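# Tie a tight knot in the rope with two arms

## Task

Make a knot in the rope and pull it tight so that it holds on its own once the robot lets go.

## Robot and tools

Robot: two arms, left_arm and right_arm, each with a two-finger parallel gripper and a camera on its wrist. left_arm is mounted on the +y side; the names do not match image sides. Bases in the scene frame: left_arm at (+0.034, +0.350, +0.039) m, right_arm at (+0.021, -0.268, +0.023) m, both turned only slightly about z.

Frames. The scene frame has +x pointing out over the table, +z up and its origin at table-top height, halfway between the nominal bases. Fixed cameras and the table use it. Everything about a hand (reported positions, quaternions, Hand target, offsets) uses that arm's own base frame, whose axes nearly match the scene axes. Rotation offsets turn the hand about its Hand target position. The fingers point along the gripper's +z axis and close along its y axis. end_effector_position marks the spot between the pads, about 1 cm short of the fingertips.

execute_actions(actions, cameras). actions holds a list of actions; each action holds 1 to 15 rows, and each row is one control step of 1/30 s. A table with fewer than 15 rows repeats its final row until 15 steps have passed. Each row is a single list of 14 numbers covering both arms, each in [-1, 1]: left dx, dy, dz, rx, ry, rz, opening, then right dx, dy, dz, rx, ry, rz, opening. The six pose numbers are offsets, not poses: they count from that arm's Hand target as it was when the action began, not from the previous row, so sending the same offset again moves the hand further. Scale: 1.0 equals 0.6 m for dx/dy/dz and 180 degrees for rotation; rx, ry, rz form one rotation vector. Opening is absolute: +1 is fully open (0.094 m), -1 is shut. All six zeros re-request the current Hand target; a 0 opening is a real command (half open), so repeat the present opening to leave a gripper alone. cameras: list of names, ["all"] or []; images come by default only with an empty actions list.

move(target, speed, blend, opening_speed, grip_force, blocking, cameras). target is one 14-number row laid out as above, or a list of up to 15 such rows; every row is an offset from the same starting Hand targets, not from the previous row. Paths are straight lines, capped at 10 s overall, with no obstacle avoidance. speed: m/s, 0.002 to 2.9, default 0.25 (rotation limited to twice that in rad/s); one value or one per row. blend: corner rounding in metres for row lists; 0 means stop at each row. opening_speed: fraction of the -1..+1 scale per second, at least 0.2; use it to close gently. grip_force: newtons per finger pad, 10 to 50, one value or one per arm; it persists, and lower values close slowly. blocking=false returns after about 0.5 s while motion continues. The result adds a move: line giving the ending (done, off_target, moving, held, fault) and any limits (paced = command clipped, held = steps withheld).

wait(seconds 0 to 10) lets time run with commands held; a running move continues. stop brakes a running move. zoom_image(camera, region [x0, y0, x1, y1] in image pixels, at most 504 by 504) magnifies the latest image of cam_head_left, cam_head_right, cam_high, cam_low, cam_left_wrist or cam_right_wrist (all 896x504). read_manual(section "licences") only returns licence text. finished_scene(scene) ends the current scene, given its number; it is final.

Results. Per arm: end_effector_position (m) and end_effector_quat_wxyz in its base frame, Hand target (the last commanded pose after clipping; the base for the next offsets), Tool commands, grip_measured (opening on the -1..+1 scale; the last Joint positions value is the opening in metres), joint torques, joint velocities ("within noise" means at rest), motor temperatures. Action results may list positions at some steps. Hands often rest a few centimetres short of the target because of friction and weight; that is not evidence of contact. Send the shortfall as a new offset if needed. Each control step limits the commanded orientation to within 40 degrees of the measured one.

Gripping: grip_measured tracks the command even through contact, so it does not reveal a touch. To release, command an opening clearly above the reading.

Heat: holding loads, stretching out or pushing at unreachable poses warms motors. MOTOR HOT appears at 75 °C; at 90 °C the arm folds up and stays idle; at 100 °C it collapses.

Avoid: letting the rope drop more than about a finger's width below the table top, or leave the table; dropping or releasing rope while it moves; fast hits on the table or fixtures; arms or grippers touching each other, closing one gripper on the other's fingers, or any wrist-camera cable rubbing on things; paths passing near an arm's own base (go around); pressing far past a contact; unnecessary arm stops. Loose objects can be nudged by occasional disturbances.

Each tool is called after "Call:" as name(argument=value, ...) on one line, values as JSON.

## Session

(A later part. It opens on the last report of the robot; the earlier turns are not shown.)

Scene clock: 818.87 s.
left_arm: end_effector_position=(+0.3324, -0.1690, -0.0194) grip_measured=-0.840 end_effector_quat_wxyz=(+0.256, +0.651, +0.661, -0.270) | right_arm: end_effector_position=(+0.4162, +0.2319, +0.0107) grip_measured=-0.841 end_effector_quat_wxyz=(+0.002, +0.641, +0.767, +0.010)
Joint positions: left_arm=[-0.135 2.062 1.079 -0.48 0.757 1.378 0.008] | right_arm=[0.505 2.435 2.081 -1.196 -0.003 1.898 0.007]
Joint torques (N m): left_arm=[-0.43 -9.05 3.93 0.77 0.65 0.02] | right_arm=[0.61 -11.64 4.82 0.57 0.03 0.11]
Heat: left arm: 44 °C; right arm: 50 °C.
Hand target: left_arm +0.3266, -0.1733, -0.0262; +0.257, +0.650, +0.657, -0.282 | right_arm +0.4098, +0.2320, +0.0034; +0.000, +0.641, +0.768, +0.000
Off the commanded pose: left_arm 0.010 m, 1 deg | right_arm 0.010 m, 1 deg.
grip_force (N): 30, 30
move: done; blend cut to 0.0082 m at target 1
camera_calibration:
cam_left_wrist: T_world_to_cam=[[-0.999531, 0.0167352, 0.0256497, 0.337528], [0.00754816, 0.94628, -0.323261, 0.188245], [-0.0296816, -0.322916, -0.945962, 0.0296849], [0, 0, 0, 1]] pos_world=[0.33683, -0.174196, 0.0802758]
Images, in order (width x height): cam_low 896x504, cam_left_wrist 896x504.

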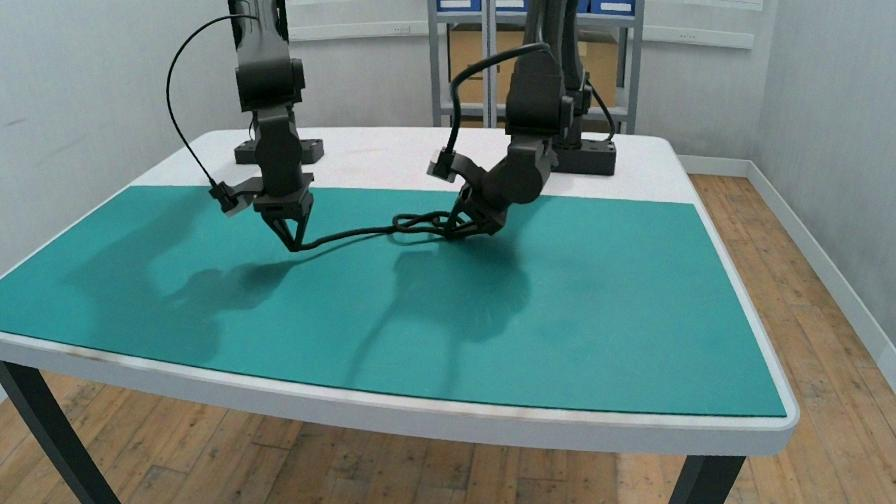

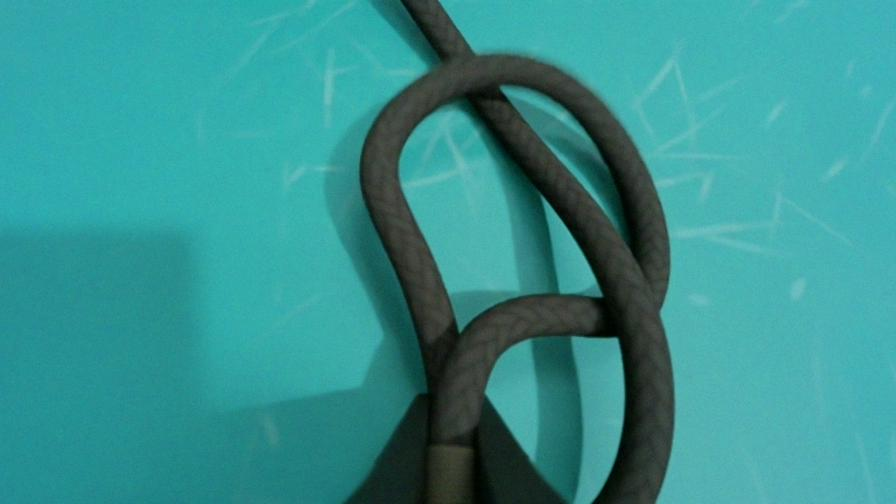

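Call:
move(target=[[0,0,0,0,0,0, -0.6, 0,0,0, 0,0,0, -1],[0,0.0,0.09,0,0,0, -0.6, 0.0,0.0,0, 0,0,0, -1],[0,0.08,0.16,0,0,0, -0.6, 0.0,0.0,0, 0,0,0, -1]], speed=0.1, blend=[0,0.02,0], cameras=["cam_left_wrist","cam_low"])

Scene clock: 831.77 s.
left_arm: end_effector_position=(+0.3194, -0.1226, +0.0539) grip_measured=-0.602 end_effector_quat_wxyz=(+0.236, +0.646, +0.668, -0.286) | right_arm: end_effector_position=(+0.4162, +0.2319, +0.0107) grip_measured=-0.841 end_effector_quat_wxyz=(+0.002, +0.641, +0.767, +0.010)
Joint positions: left_arm=[0.001 1.914 1.211 -0.943 0.757 1.568 0.019] | right_arm=[0.505 2.435 2.081 -1.196 -0.003 1.898 0.007]
Joint torques (N m): left_arm=[0.21 -11.74 8.18 0.04 0.69 0.12] | right_arm=[0.61 -11.64 4.83 0.57 0.03 0.11]
Heat: left arm: 43 °C; right arm: 49 °C.
Hand target: left_arm +0.3267, -0.1254, +0.0699; +0.257, +0.650, +0.657, -0.282 | right_arm +0.4098, +0.2319, +0.0034; +0.000, +0.641, +0.768, +0.000
Off the commanded pose: left_arm 0.018 m, 3 deg | right_arm 0.010 m, 1 deg.
grip_force (N): 30, 30
move: off_target (left_arm)
camera_calibration:
cam_left_wrist: T_world_to_cam=[[-0.99674, 0.0187904, 0.0784561, 0.318427], [-0.00713716, 0.948146, -0.317756, 0.172746], [-0.0803586, -0.31728, -0.944921, 0.130374], [0, 0, 0, 1]] pos_world=[0.329099, -0.128407, 0.153101]
Images, in order (width x height): cam_low 896x504, cam_left_wrist 896x504.

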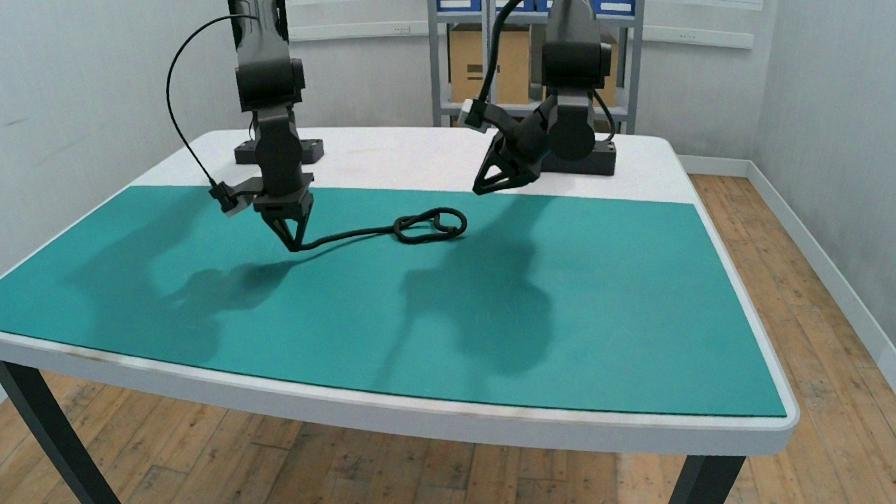

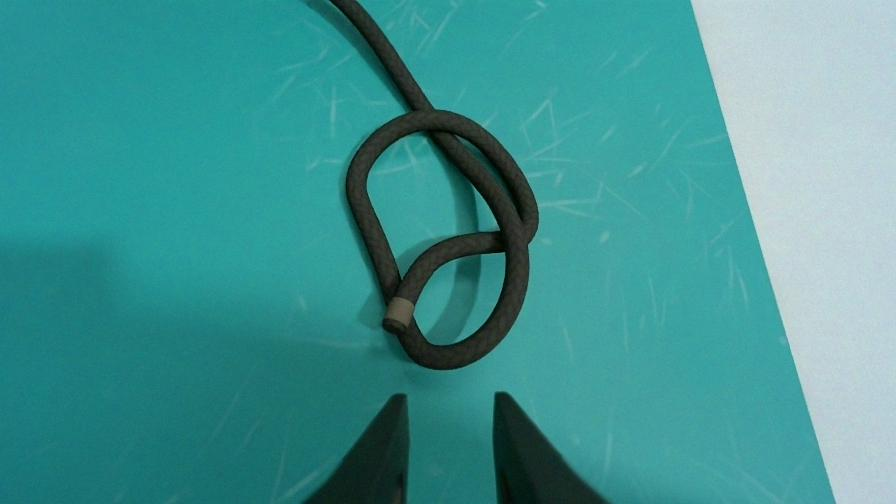

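Call:
move(target=[0.0133,-0.0625,-0.03,0.245,-0.0505,-0.098, -0.6, 0,0,0, 0,0,0, -1], speed=0.2, cameras=["cam_left_wrist"])

Scene clock: 852.53 s.
left_arm: end_effector_position=(+0.3317, -0.1614, +0.0515) grip_measured=-0.602 end_effector_quat_wxyz=(+0.005, +0.810, +0.587, +0.002) | right_arm: end_effector_position=(+0.4162, +0.2319, +0.0107) grip_measured=-0.841 end_effector_quat_wxyz=(+0.002, +0.641, +0.767, +0.010)
Joint positions: left_arm=[-0.455 1.965 1.483 -1.078 0.001 1.432 0.019] | right_arm=[0.505 2.435 2.081 -1.196 -0.003 1.898 0.007]
Joint torques (N m): left_arm=[0.09 -9.18 9.05 0.14 -0.03 -0.01] | right_arm=[0.61 -11.64 4.83 0.57 0.04 0.11]
Motor temperatures (°C): left_arm=[29 42 36 32 32 31 29] | right_arm=[30 48 37 31 30 31 31]
Heat: left arm: 42 °C; right arm: 48 °C.
Hand target: left_arm +0.3347, -0.1629, +0.0518; +0.000, +0.809, +0.588, +0.000 | right_arm +0.4098, +0.2319, +0.0034; +0.000, +0.641, +0.768, +0.000
Off the commanded pose: left_arm 0.003 m, 1 deg | right_arm 0.010 m, 1 deg.
grip_force (N): 30, 30
move: done
camera_calibration:
cam_left_wrist: T_world_to_cam=[[-0.945513, 0.325546, 0.00505186, 0.367951], [0.297776, 0.858375, 0.417758, 0.0554793], [0.131663, 0.3965, -0.908544, 0.159778], [0, 0, 0, 1]] pos_world=[0.310344, -0.230759, 0.12013]
Images, in order (width x height): cam_left_wrist 896x504.

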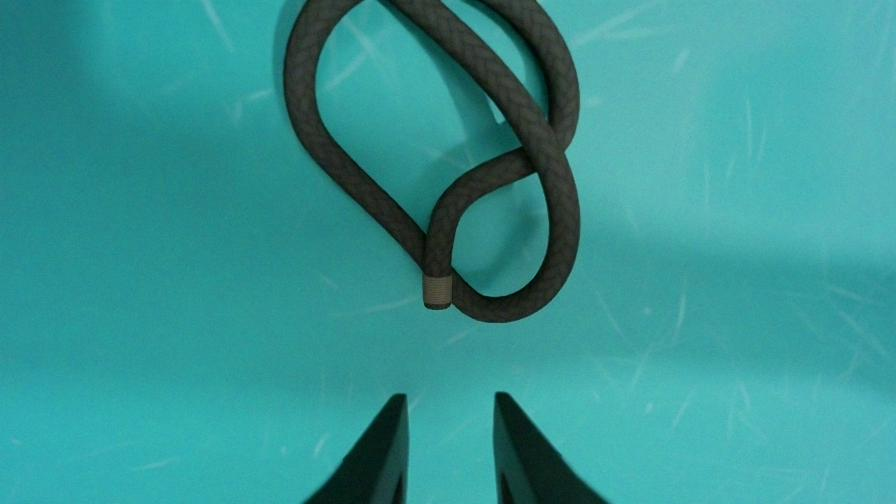

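Call:
move(target=[[0.0125,0.015,-0.128,0,0,0, -0.6, 0,0,0, 0,0,0, -1],[0.0125,0.015,-0.128,0,0,0, -1, 0,0,0, 0,0,0, -1]], speed=0.1, cameras=["cam_left_wrist"])

Scene clock: 865.50 s.
left_arm: end_effector_position=(+0.3484, -0.1553, -0.0125) grip_measured=-0.997 end_effector_quat_wxyz=(+0.010, +0.807, +0.590, +0.011) | right_arm: end_effector_position=(+0.4163, +0.2319, +0.0107) grip_measured=-0.841 end_effector_quat_wxyz=(+0.002, +0.641, +0.767, +0.010)
Joint positions: left_arm=[-0.426 2.079 1.381 -0.846 -0.009 1.453 0] | right_arm=[0.505 2.435 2.081 -1.195 -0.003 1.898 0.007]
Joint torques (N m): left_arm=[0.2 -9.77 4.7 0.5 0.09 0.08] | right_arm=[0.61 -11.64 4.82 0.57 0.03 0.11]
Heat: left arm: 42 °C; right arm: 47 °C.
Hand target: left_arm +0.3420, -0.1539, -0.0249; +0.000, +0.809, +0.588, +0.000 | right_arm +0.4099, +0.2320, +0.0034; +0.000, +0.641, +0.768, +0.000
Off the commanded pose: left_arm 0.014 m, 2 deg | right_arm 0.010 m, 1 deg.
grip_force (N): 30, 30
move: off_target (left_arm); target 2's new opening was sent with left_arm's hand 0.014 m and 2 deg from that target
camera_calibration:
cam_left_wrist: T_world_to_cam=[[-0.948228, 0.317349, -0.0123935, 0.381525], [0.282119, 0.859599, 0.426026, 0.0777284], [0.145852, 0.400473, -0.904626, 0.0927926], [0, 0, 0, 1]] pos_world=[0.32631, -0.225053, 0.0555567]
Images, in order (width x height): cam_left_wrist 896x504.

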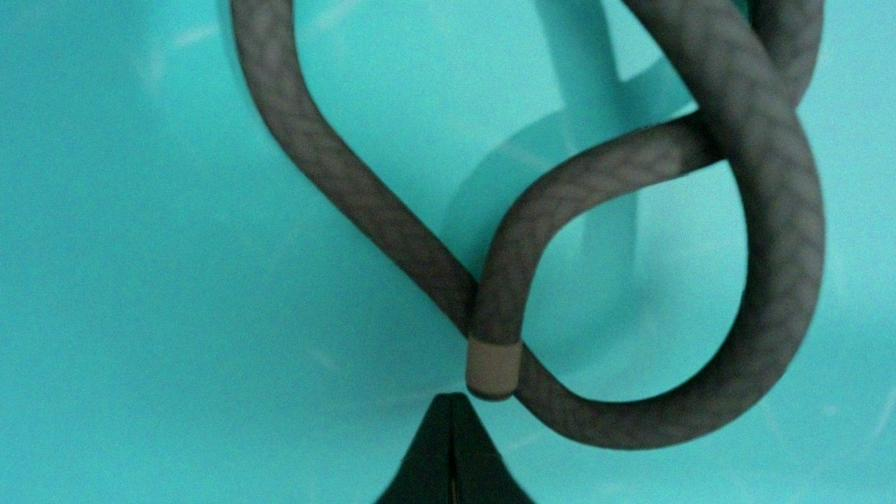

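Call:
move(target=[[0.0,0.0,0.05,0,0,0, -0.6, 0,0,0, 0,0,0, -1],[-0.018,-0.014,0.05,0,0,0, -0.6, 0,0,0, 0,0,0, -1],[-0.018,-0.014,-0.012,0,0,0, -0.6, 0,0,0, 0,0,0, -1]], speed=0.1, cameras=["cam_left_wrist"])

Scene clock: 878.43 s.
left_arm: end_effector_position=(+0.3334, -0.1611, -0.0132) grip_measured=-0.601 end_effector_quat_wxyz=(+0.001, +0.810, +0.587, +0.006) | right_arm: end_effector_position=(+0.4163, +0.2319, +0.0107) grip_measured=-0.841 end_effector_quat_wxyz=(+0.002, +0.641, +0.767, +0.010)
Joint positions: left_arm=[-0.457 2.059 1.348 -0.852 -0.009 1.429 0.019] | right_arm=[0.505 2.435 2.081 -1.195 -0.003 1.898 0.007]
Joint torques (N m): left_arm=[0.06 -8.57 3.84 0.89 0.08 -0.02] | right_arm=[0.62 -11.63 4.83 0.58 0.04 0.11]
Heat: left arm: 43 °C; right arm: 47 °C.
Hand target: left_arm +0.3314, -0.1623, -0.0322; +0.000, +0.809, +0.588, +0.000 | right_arm +0.4099, +0.2320, +0.0034; +0.000, +0.641, +0.768, +0.000
Off the commanded pose: left_arm 0.019 m, 1 deg | right_arm 0.010 m, 1 deg.
grip_force (N): 30, 30
move: off_target (left_arm)
camera_calibration:
cam_left_wrist: T_world_to_cam=[[-0.945833, 0.324576, 0.00711728, 0.369785], [0.296271, 0.853973, 0.427731, 0.0815628], [0.132753, 0.406671, -0.903878, 0.102057], [0, 0, 0, 1]] pos_world=[0.312042, -0.231179, 0.0547282]
Images, in order (width x height): cam_left_wrist 896x504.

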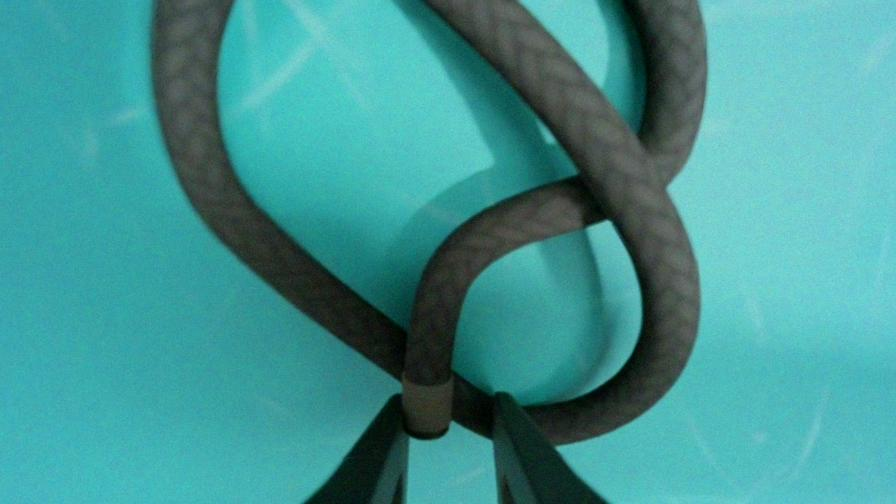

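Call:
move(target=[[0.009,0.0,-0.017,0,0,0, -0.6, 0,0,0, 0,0,0, -1],[0.009,0.0,-0.017,0,0,0, -1, 0,0,0, 0,0,0, -1]], speed=0.1, cameras=["cam_left_wrist"])

Scene clock: 887.10 s.
left_arm: end_effector_position=(+0.3360, -0.1582, -0.0137) grip_measured=-0.901 end_effector_quat_wxyz=(+0.001, +0.808, +0.589, +0.011) | right_arm: end_effector_position=(+0.4163, +0.2319, +0.0107) grip_measured=-0.841 end_effector_quat_wxyz=(+0.002, +0.641, +0.767, +0.010)
Joint positions: left_arm=[-0.452 2.06 1.348 -0.847 -0.019 1.429 0.005] | right_arm=[0.505 2.435 2.081 -1.195 -0.003 1.898 0.007]
Joint torques (N m): left_arm=[0.17 -6.23 4.22 1.1 0.19 0.06] | right_arm=[0.61 -11.64 4.82 0.57 0.03 0.11]
Heat: left arm: 41 °C; right arm: 47 °C.
Hand target: left_arm +0.3368, -0.1623, -0.0423; +0.001, +0.809, +0.588, +0.000 | right_arm +0.4099, +0.2320, +0.0034; +0.000, +0.641, +0.768, +0.000
Off the commanded pose: left_arm 0.029 m, 1 deg | right_arm 0.010 m, 1 deg.
grip_force (N): 30, 30
move: off_target (left_arm); target 2's new opening was sent with left_arm's hand 0.029 m and 1 deg from that target
camera_calibration:
cam_left_wrist: T_world_to_cam=[[-0.947616, 0.319402, 0.00256587, 0.37096], [0.288518, 0.852488, 0.435915, 0.0811511], [0.137045, 0.413821, -0.899984, 0.0998492], [0, 0, 0, 1]] pos_world=[0.31443, -0.228985, 0.0535359]
Images, in order (width x height): cam_left_wrist 896x504.

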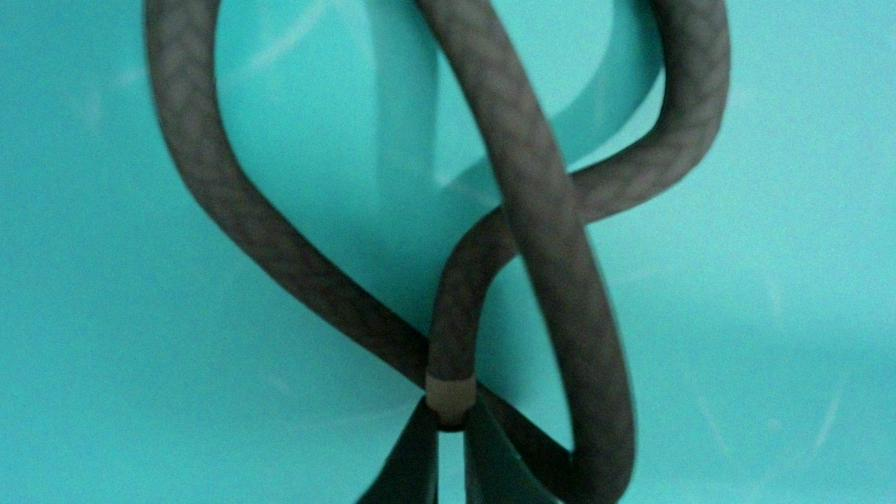

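Call:
move(target=[[0.0,0.0,0.04,0,0,0, -1, 0,0,0, 0,0,0, -1],[0,0.02,0.13,0,0,0, -1, 0,0,0, 0,0,0, -1]], speed=0.05, cameras=["cam_left_wrist","cam_low"])

Call:
zoom_image(camera="cam_low", region=[360, 130, 520, 250])

Scene clock: 898.00 s.
left_arm: end_effector_position=(+0.3309, -0.1462, +0.0199) grip_measured=-0.910 end_effector_quat_wxyz=(-0.019, +0.808, +0.589, -0.001) | right_arm: end_effector_position=(+0.4163, +0.2319, +0.0107) grip_measured=-0.841 end_effector_quat_wxyz=(+0.002, +0.641, +0.767, +0.010)
Joint positions: left_arm=[-0.427 2.015 1.424 -1.013 -0.017 1.455 0.004] | right_arm=[0.505 2.435 2.081 -1.195 -0.003 1.898 0.007]
Joint torques (N m): left_arm=[0.5 -13.48 8.54 0.04 0.16 0.1] | right_arm=[0.59 -11.63 4.82 0.57 0.03 0.11]
Heat: left arm: 41 °C; right arm: 47 °C.
Hand target: left_arm +0.3367, -0.1502, +0.0357; +0.000, +0.809, +0.588, +0.000 | right_arm +0.4099, +0.2320, +0.0034; +0.000, +0.641, +0.768, +0.000
Off the commanded pose: left_arm 0.017 m, 2 deg | right_arm 0.010 m, 1 deg.
grip_force (N): 30, 30
move: off_target (left_arm)
camera_calibration:
cam_left_wrist: T_world_to_cam=[[-0.94633, 0.319738, 0.0471959, 0.360976], [0.307284, 0.844812, 0.438029, 0.0503158], [0.100183, 0.429023, -0.897721, 0.140071], [0, 0, 0, 1]] pos_world=[0.312108, -0.218019, 0.0866683]
Images, in order (width x height): cam_low 896x504, cam_left_wrist 896x504.

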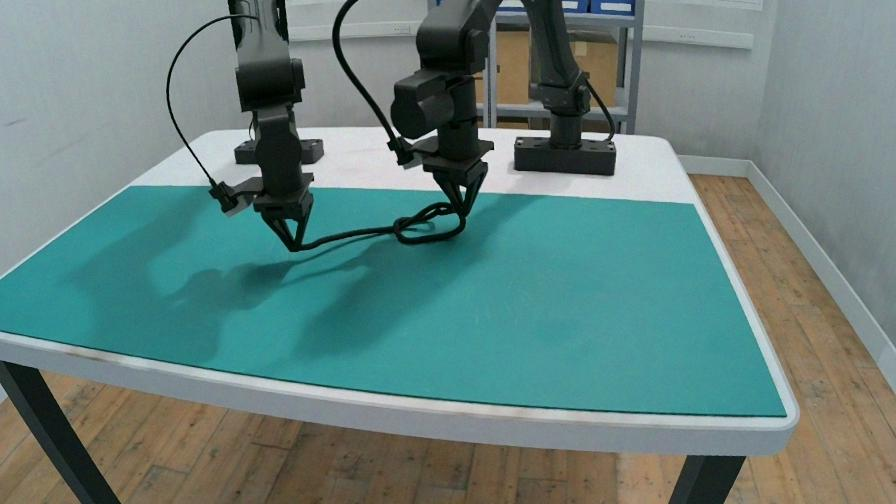

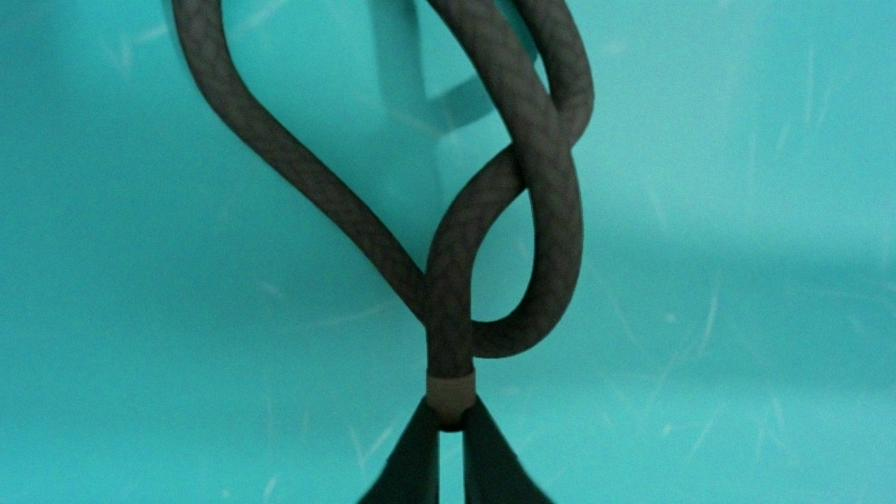

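Scaled by 3.150.

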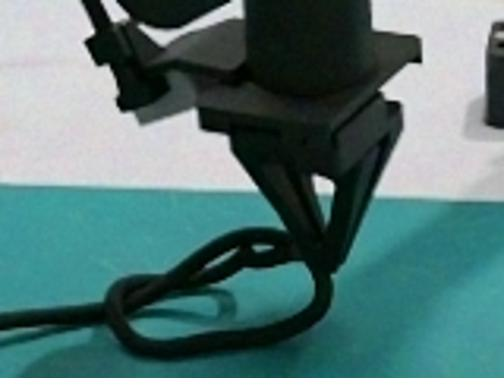

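Call:
move(target=[0,0.03,0.06,0,0,0,-1,0,0,0,0,0,0,-1], speed=0.1, cameras=["cam_high","cam_left_wrist"])

Scene clock: 929.93 s.
left_arm: end_effector_position=(+0.3337, -0.1287, +0.0577) grip_measured=-0.910 end_effector_quat_wxyz=(-0.015, +0.807, +0.590, +0.000) | right_arm: end_effector_position=(+0.4163, +0.2319, +0.0107) grip_measured=-0.841 end_effector_quat_wxyz=(+0.002, +0.641, +0.767, +0.010)
Joint positions: left_arm=[-0.38 1.952 1.49 -1.135 -0.017 1.5 0.004] | right_arm=[0.505 2.435 2.081 -1.195 -0.003 1.898 0.007]
Joint torques (N m): left_arm=[0.34 -12.67 8.66 0.06 0.16 0.1] | right_arm=[0.59 -11.63 4.83 0.58 0.03 0.11]
Heat: left arm: 42 °C; right arm: 47 °C.
Hand target: left_arm +0.3368, -0.1322, +0.0716; +0.000, +0.809, +0.588, +0.000 | right_arm +0.4099, +0.2320, +0.0034; +0.000, +0.641, +0.768, +0.000
Off the commanded pose: left_arm 0.015 m, 2 deg | right_arm 0.010 m, 1 deg.
grip_force (N): 30, 30
move: off_target (left_arm)
camera_calibration:
cam_left_wrist: T_world_to_cam=[[-0.947451, 0.317287, 0.0408206, 0.356754], [0.302553, 0.847293, 0.436526, 0.0201352], [0.103917, 0.425938, -0.898765, 0.164704], [0, 0, 0, 1]] pos_world=[0.314799, -0.200408, 0.124678]
Images, in order (width x height): cam_high 896x504, cam_left_wrist 896x504.

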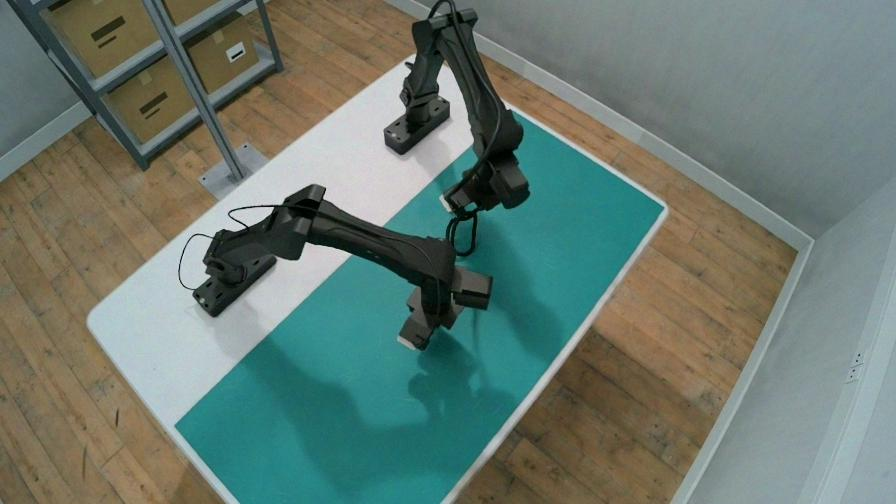

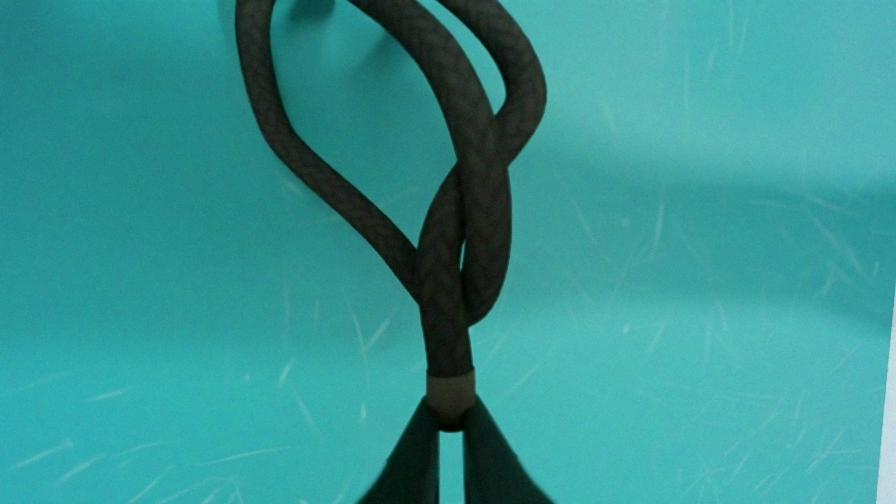

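Call:
move(target=[0,0.08,0.0,0,0,0,-1,0,0,0,0,0,0,-1], speed=0.08, cameras=["cam_high","cam_left_wrist","cam_right_wrist"])

Scene clock: 935.23 s.
left_arm: end_effector_position=(+0.3431, -0.0832, +0.0673) grip_measured=-0.910 end_effector_quat_wxyz=(-0.006, +0.807, +0.591, +0.005) | right_arm: end_effector_position=(+0.4163, +0.2319, +0.0107) grip_measured=-0.841 end_effector_quat_wxyz=(+0.002, +0.641, +0.767, +0.010)
Joint positions: left_arm=[-0.249 1.907 1.467 -1.135 -0.015 1.628 0.004] | right_arm=[0.505 2.435 2.081 -1.195 -0.003 1.898 0.007]
Joint torques (N m): left_arm=[0.16 -12.97 4.96 0.27 0.15 0.09] | right_arm=[0.61 -11.64 4.82 0.57 0.03 0.11]
Heat: left arm: 42 °C; right arm: 47 °C.
Hand target: left_arm +0.3367, -0.0843, +0.0716; +0.000, +0.809, +0.588, +0.000 | right_arm +0.4098, +0.2319, +0.0034; +0.000, +0.641, +0.768, +0.000
Off the commanded pose: left_arm 0.008 m, 1 deg | right_arm 0.010 m, 1 deg.
grip_force (N): 30, 30
move: done
camera_calibration:
cam_left_wrist: T_world_to_cam=[[-0.948834, 0.315061, 0.0212139, 0.352291], [0.292662, 0.852173, 0.433763, -0.0214592], [0.118584, 0.417777, -0.900777, 0.147398], [0, 0, 0, 1]] pos_world=[0.323067, -0.154286, 0.134608]
cam_right_wrist: T_world_to_cam=[[-0.983469, -0.180271, -0.017045, 0.452361], [-0.172859, 0.906642, 0.384864, -0.10123], [-0.0539262, 0.381449, -0.922816, 0.0292858], [0, 0, 0, 1]] pos_world=[0.428964, 0.162156, 0.0736955]
Images, in order (width x height): cam_high 896x504, cam_left_wrist 896x504, cam_right_wrist 896x504.

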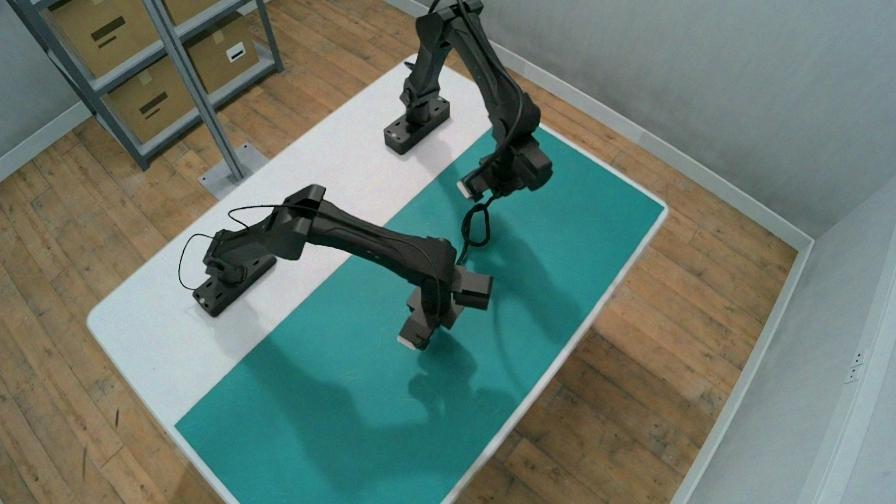

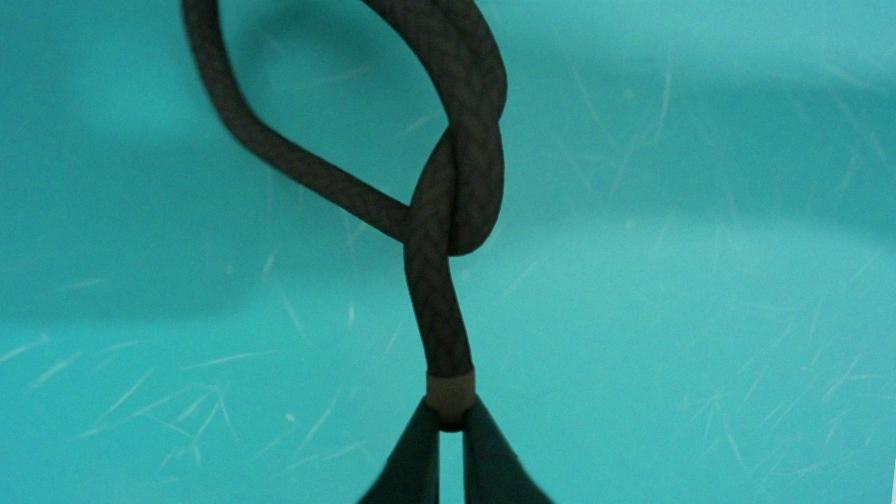

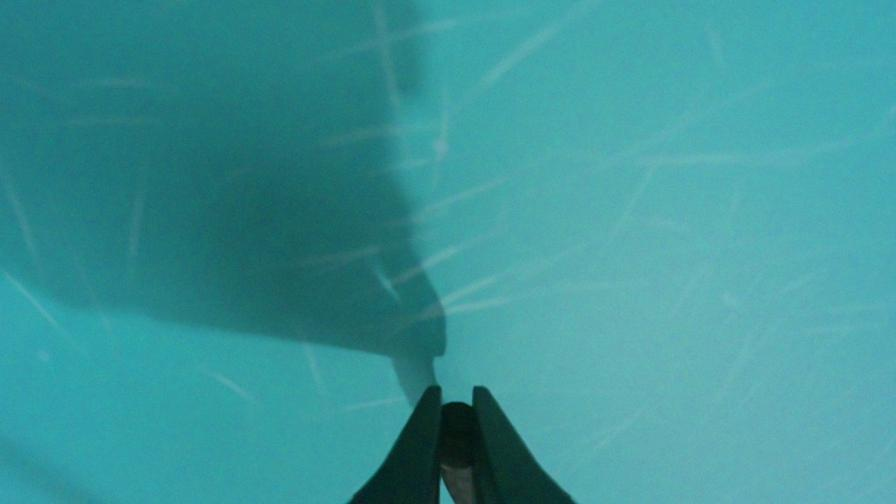

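Call:
move(target=[0.01,0.08,-0.03,0,0,0,-1,0,0,0,0,0,0,-1], speed=0.08, cameras=["cam_high","cam_left_wrist","cam_low"])

Call:
zoom_image(camera="cam_high", region=[380, 120, 600, 320])

Scene clock: 941.43 s.
left_arm: end_effector_position=(+0.3461, -0.0346, +0.0522) grip_measured=-0.910 end_effector_quat_wxyz=(-0.008, +0.807, +0.591, +0.002) | right_arm: end_effector_position=(+0.4164, +0.2321, +0.0108) grip_measured=-0.841 end_effector_quat_wxyz=(+0.002, +0.641, +0.767, +0.011)
Joint positions: left_arm=[-0.11 1.904 1.402 -1.077 -0.014 1.767 0.004] | right_arm=[0.505 2.435 2.081 -1.194 -0.004 1.898 0.007]
Joint torques (N m): left_arm=[0.24 -12.07 4.88 0.38 0.14 0.11] | right_arm=[0.62 -11.63 4.83 0.56 0.04 0.11]
Heat: left arm: 43 °C; right arm: 47 °C.
Hand target: left_arm +0.3427, -0.0363, +0.0536; +0.000, +0.809, +0.588, +0.000 | right_arm +0.4099, +0.2319, +0.0034; +0.000, +0.641, +0.768, +0.000
Off the commanded pose: left_arm 0.004 m, 1 deg | right_arm 0.010 m, 1 deg.
grip_force (N): 30, 30
move: done
camera_calibration:
cam_left_wrist: T_world_to_cam=[[-0.948584, 0.31537, 0.0270371, 0.339752], [0.295735, 0.852587, 0.430855, -0.0581476], [0.112827, 0.416698, -0.902016, 0.115221], [0, 0, 0, 1]] pos_world=[0.326479, -0.105584, 0.119799]
Images, in order (width x height): cam_high 896x504, cam_low 896x504, cam_left_wrist 896x504.

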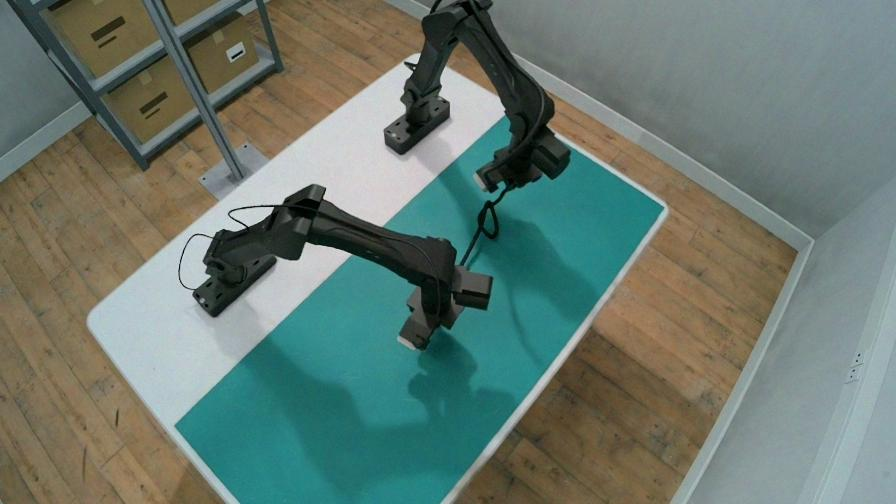

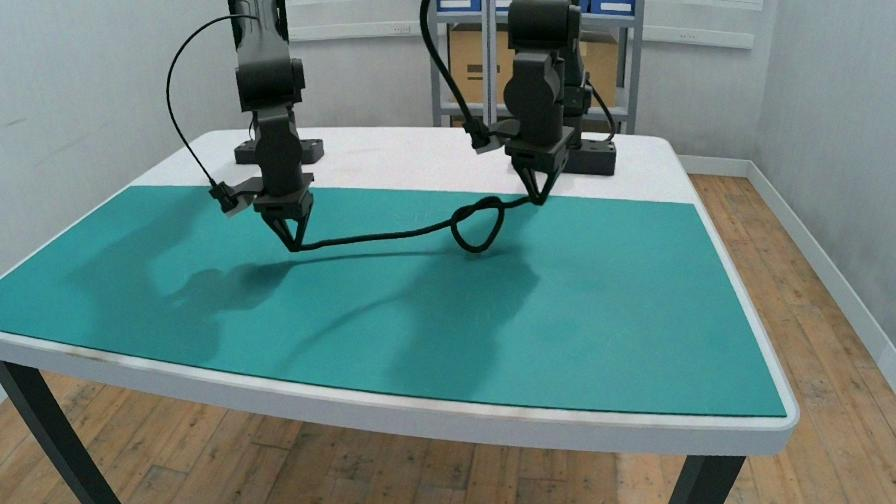

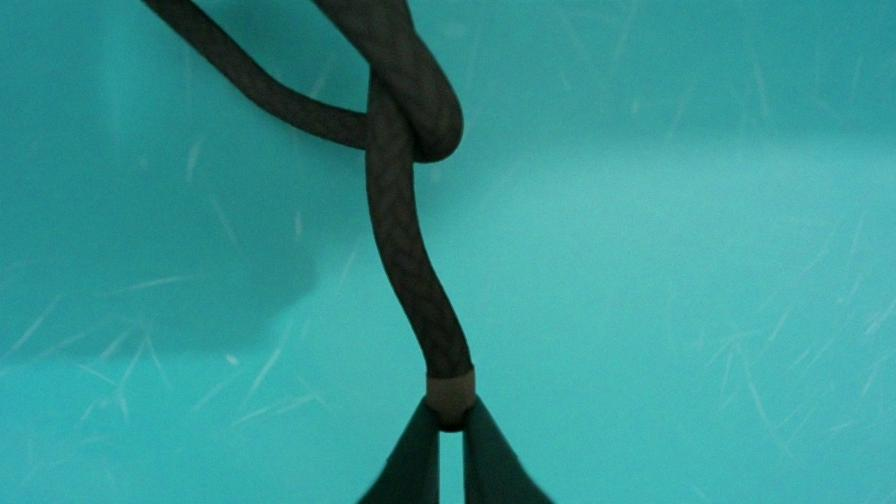

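Scaled by 2.291.

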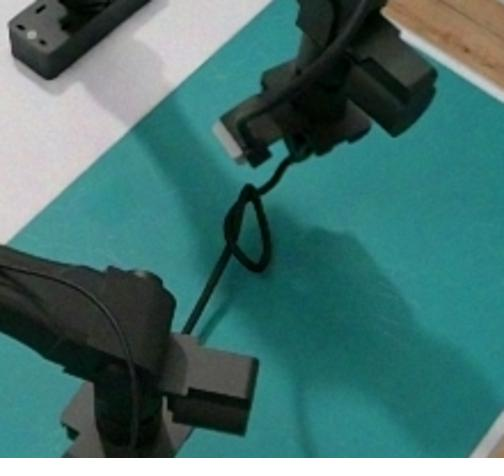

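Call:
move(target=[0.01,0.1,-0.0,0,0,0,-1,0,-0.05,0.04,0,0,0,-1], speed=0.06, cameras=["cam_low","cam_left_wrist"])

Scene clock: 950.20 s.
left_arm: end_effector_position=(+0.3470, +0.0252, +0.0522) grip_measured=-0.910 end_effector_quat_wxyz=(-0.008, +0.807, +0.591, +0.000) | right_arm: end_effector_position=(+0.4164, +0.2109, +0.0166) grip_measured=-0.841 end_effector_quat_wxyz=(+0.000, +0.639, +0.769, +0.007)
Joint positions: left_arm=[0.063 1.904 1.402 -1.077 -0.013 1.941 0.004] | right_arm=[0.465 2.394 2.031 -1.196 -0.005 1.852 0.007]
Joint torques (N m): left_arm=[0.34 -10.47 6.63 0.33 0.12 0.12] | right_arm=[-0.81 -14.52 4.64 0.23 0.05 -0.02]
Heat: left arm: 44 °C; right arm: 48 °C.
Hand target: left_arm +0.3487, +0.0237, +0.0536; +0.000, +0.809, +0.588, +0.000 | right_arm +0.4098, +0.2019, +0.0273; +0.000, +0.641, +0.768, +0.000
Off the commanded pose: left_arm 0.003 m, 1 deg | right_arm 0.016 m, 1 deg.
grip_force (N): 30, 30
move: off_target (right_arm)
camera_calibration:
cam_left_wrist: T_world_to_cam=[[-0.948389, 0.315861, 0.028112, 0.321699], [0.29696, 0.853533, 0.428131, -0.109749], [0.111235, 0.414383, -0.903279, 0.0908392], [0, 0, 0, 1]] pos_world=[0.327583, -0.0455799, 0.119997]
Images, in order (width x height): cam_low 896x504, cam_left_wrist 896x504.

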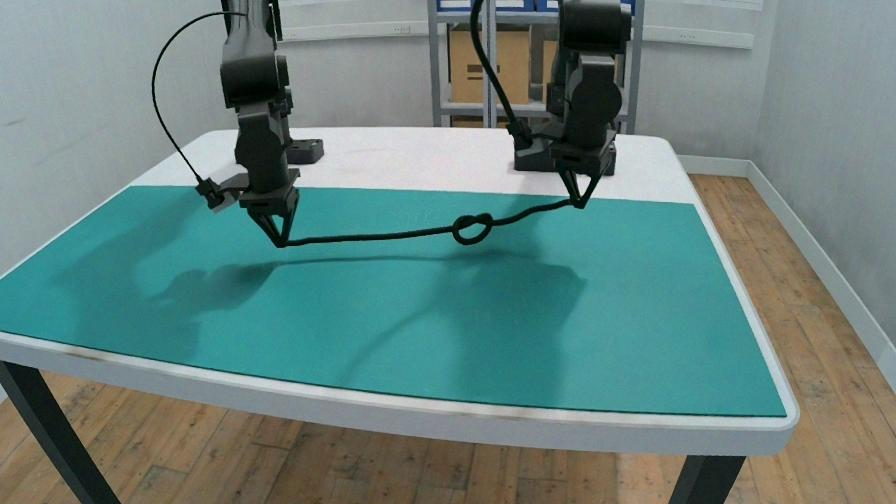

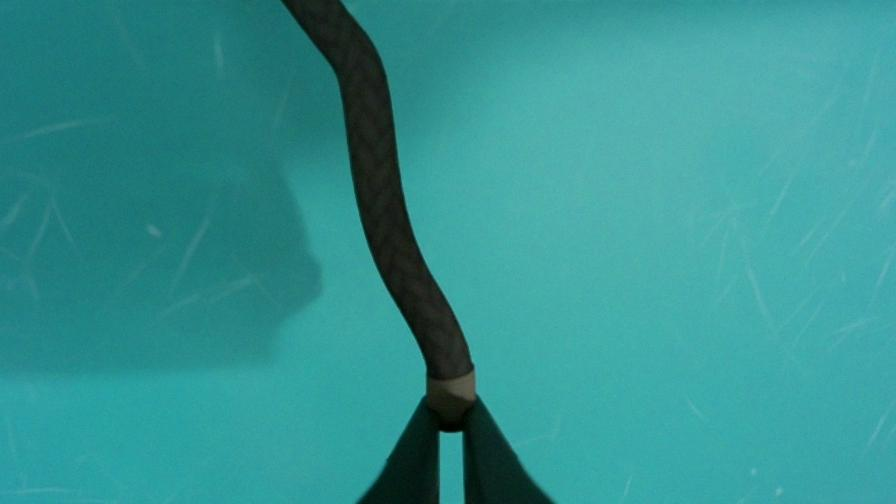

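Call:
move(target=[0.01,0.05,-0.06,0,0,0,-1,0,-0.05,-0.02,0,0,0,-1], speed=0.06, cameras=["cam_low","cam_left_wrist"])

Call:
zoom_image(camera="cam_low", region=[200, 150, 700, 330])

Scene clock: 956.70 s.
left_arm: end_effector_position=(+0.3608, +0.0536, +0.0288) grip_measured=-0.910 end_effector_quat_wxyz=(+0.004, +0.808, +0.589, +0.014) | right_arm: end_effector_position=(+0.4093, +0.1785, +0.0033) grip_measured=-0.841 end_effector_quat_wxyz=(-0.009, +0.639, +0.769, -0.007)
Joint positions: left_arm=[0.142 1.958 1.38 -0.963 -0.007 2.023 0.004] | right_arm=[0.405 2.348 1.897 -1.139 -0.011 1.792 0.007]
Joint torques (N m): left_arm=[0.64 -9.24 4.94 0.45 0.06 0.11] | right_arm=[-0.73 -14.39 4.59 0.46 0.1 -0.02]
Heat: left arm: 44 °C; right arm: 50 °C.
Hand target: left_arm +0.3547, +0.0538, +0.0177; +0.000, +0.809, +0.588, +0.000 | right_arm +0.4098, +0.1718, +0.0153; +0.000, +0.641, +0.768, -0.001
Off the commanded pose: left_arm 0.013 m, 2 deg | right_arm 0.014 m, 1 deg.
grip_force (N): 30, 30
move: off_target (left_arm, right_arm)
camera_calibration:
cam_left_wrist: T_world_to_cam=[[-0.947552, 0.319533, -0.00665632, 0.326917], [0.284615, 0.853113, 0.437256, -0.123841], [0.145397, 0.412428, -0.899312, 0.0440597], [0, 0, 0, 1]] pos_world=[0.338612, -0.0169824, 0.0959496]
Images, in order (width x height): cam_low 896x504, cam_left_wrist 896x504.

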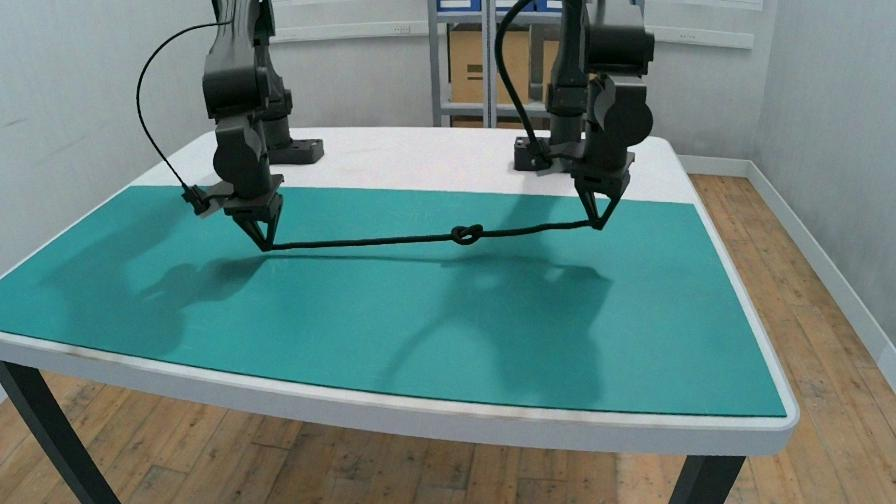

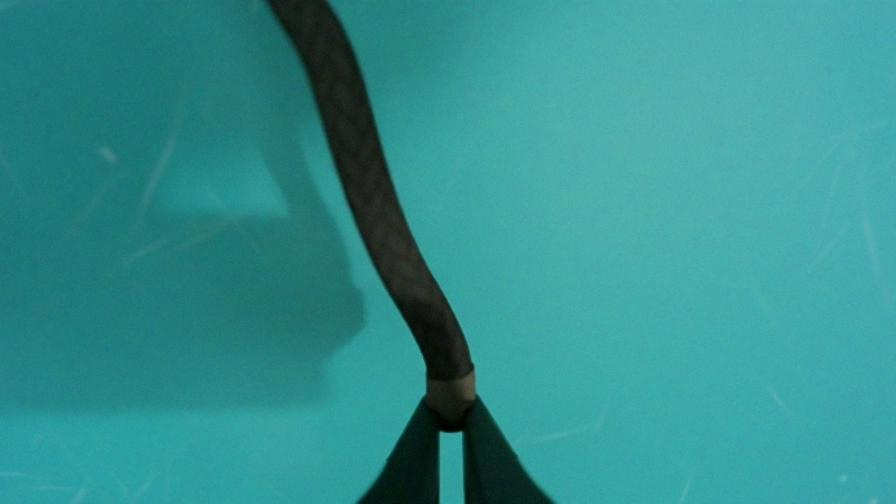

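Scaled by 1.008.

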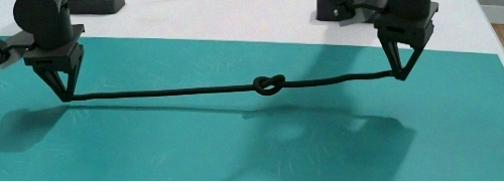

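Pull more.

Call:
move(target=[0.0,0.04,-0.02,0,0,0,-1,0,-0.04,-0.02,0,0,0,-1], speed=0.05, cameras=["cam_low","cam_left_wrist"])

Call:
zoom_image(camera="cam_low", region=[350, 180, 600, 290])

Scene clock: 961.57 s.
left_arm: end_effector_position=(+0.3637, +0.0644, +0.0181) grip_measured=-0.911 end_effector_quat_wxyz=(+0.023, +0.812, +0.583, +0.005) | right_arm: end_effector_position=(+0.4096, +0.1716, -0.0054) grip_measured=-0.841 end_effector_quat_wxyz=(-0.022, +0.632, +0.774, +0.015)
Joint positions: left_arm=[0.191 1.99 1.38 -0.933 0.037 2.086 0.004] | right_arm=[0.373 2.32 1.811 -1.057 -0.054 1.742 0.007]
Joint torques (N m): left_arm=[1.88 -9.42 4.62 0.5 -0.39 0.13] | right_arm=[-2.09 -13.79 4.34 0.29 0.48 0.03]
Heat: left arm: 43 °C; right arm: 52 °C.
Hand target: left_arm +0.3548, +0.0777, +0.0056; +0.000, +0.809, +0.588, +0.000 | right_arm +0.4098, +0.1479, +0.0032; +0.000, +0.641, +0.768, +0.000
Off the commanded pose: left_arm 0.020 m, 3 deg | right_arm 0.025 m, 3 deg.
grip_force (N): 30, 30
move: off_target (left_arm, right_arm)
camera_calibration:
cam_left_wrist: T_world_to_cam=[[-0.942446, 0.333301, -0.026584, 0.323865], [0.294912, 0.86609, 0.403627, -0.133188], [0.157553, 0.372557, -0.914537, 0.0279985], [0, 0, 0, 1]] pos_world=[0.340093, -0.0030226, 0.0879737]
Images, in order (width x height): cam_low 896x504, cam_left_wrist 896x504.

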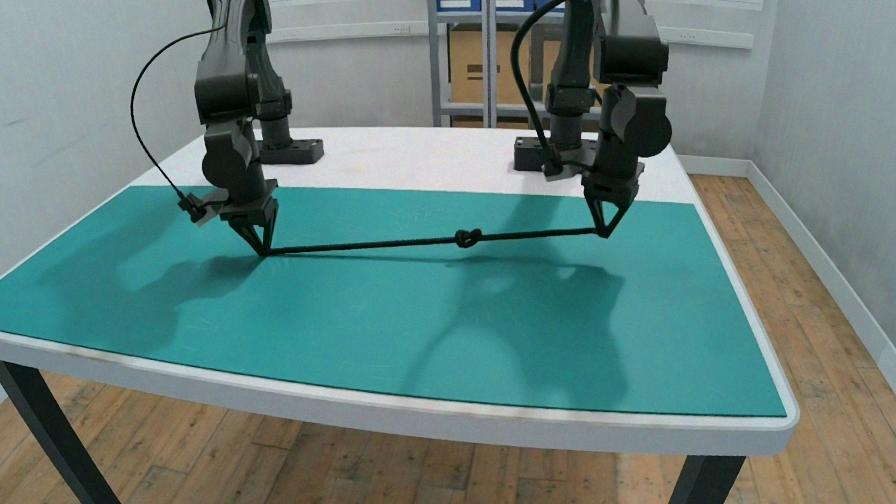

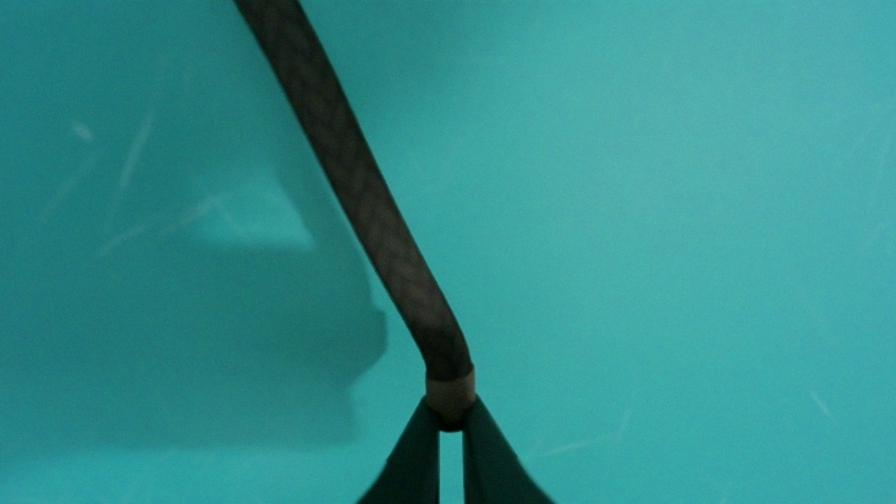

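Scaled by 2.016.

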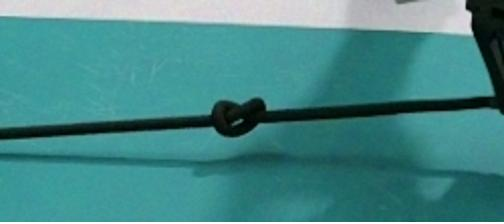

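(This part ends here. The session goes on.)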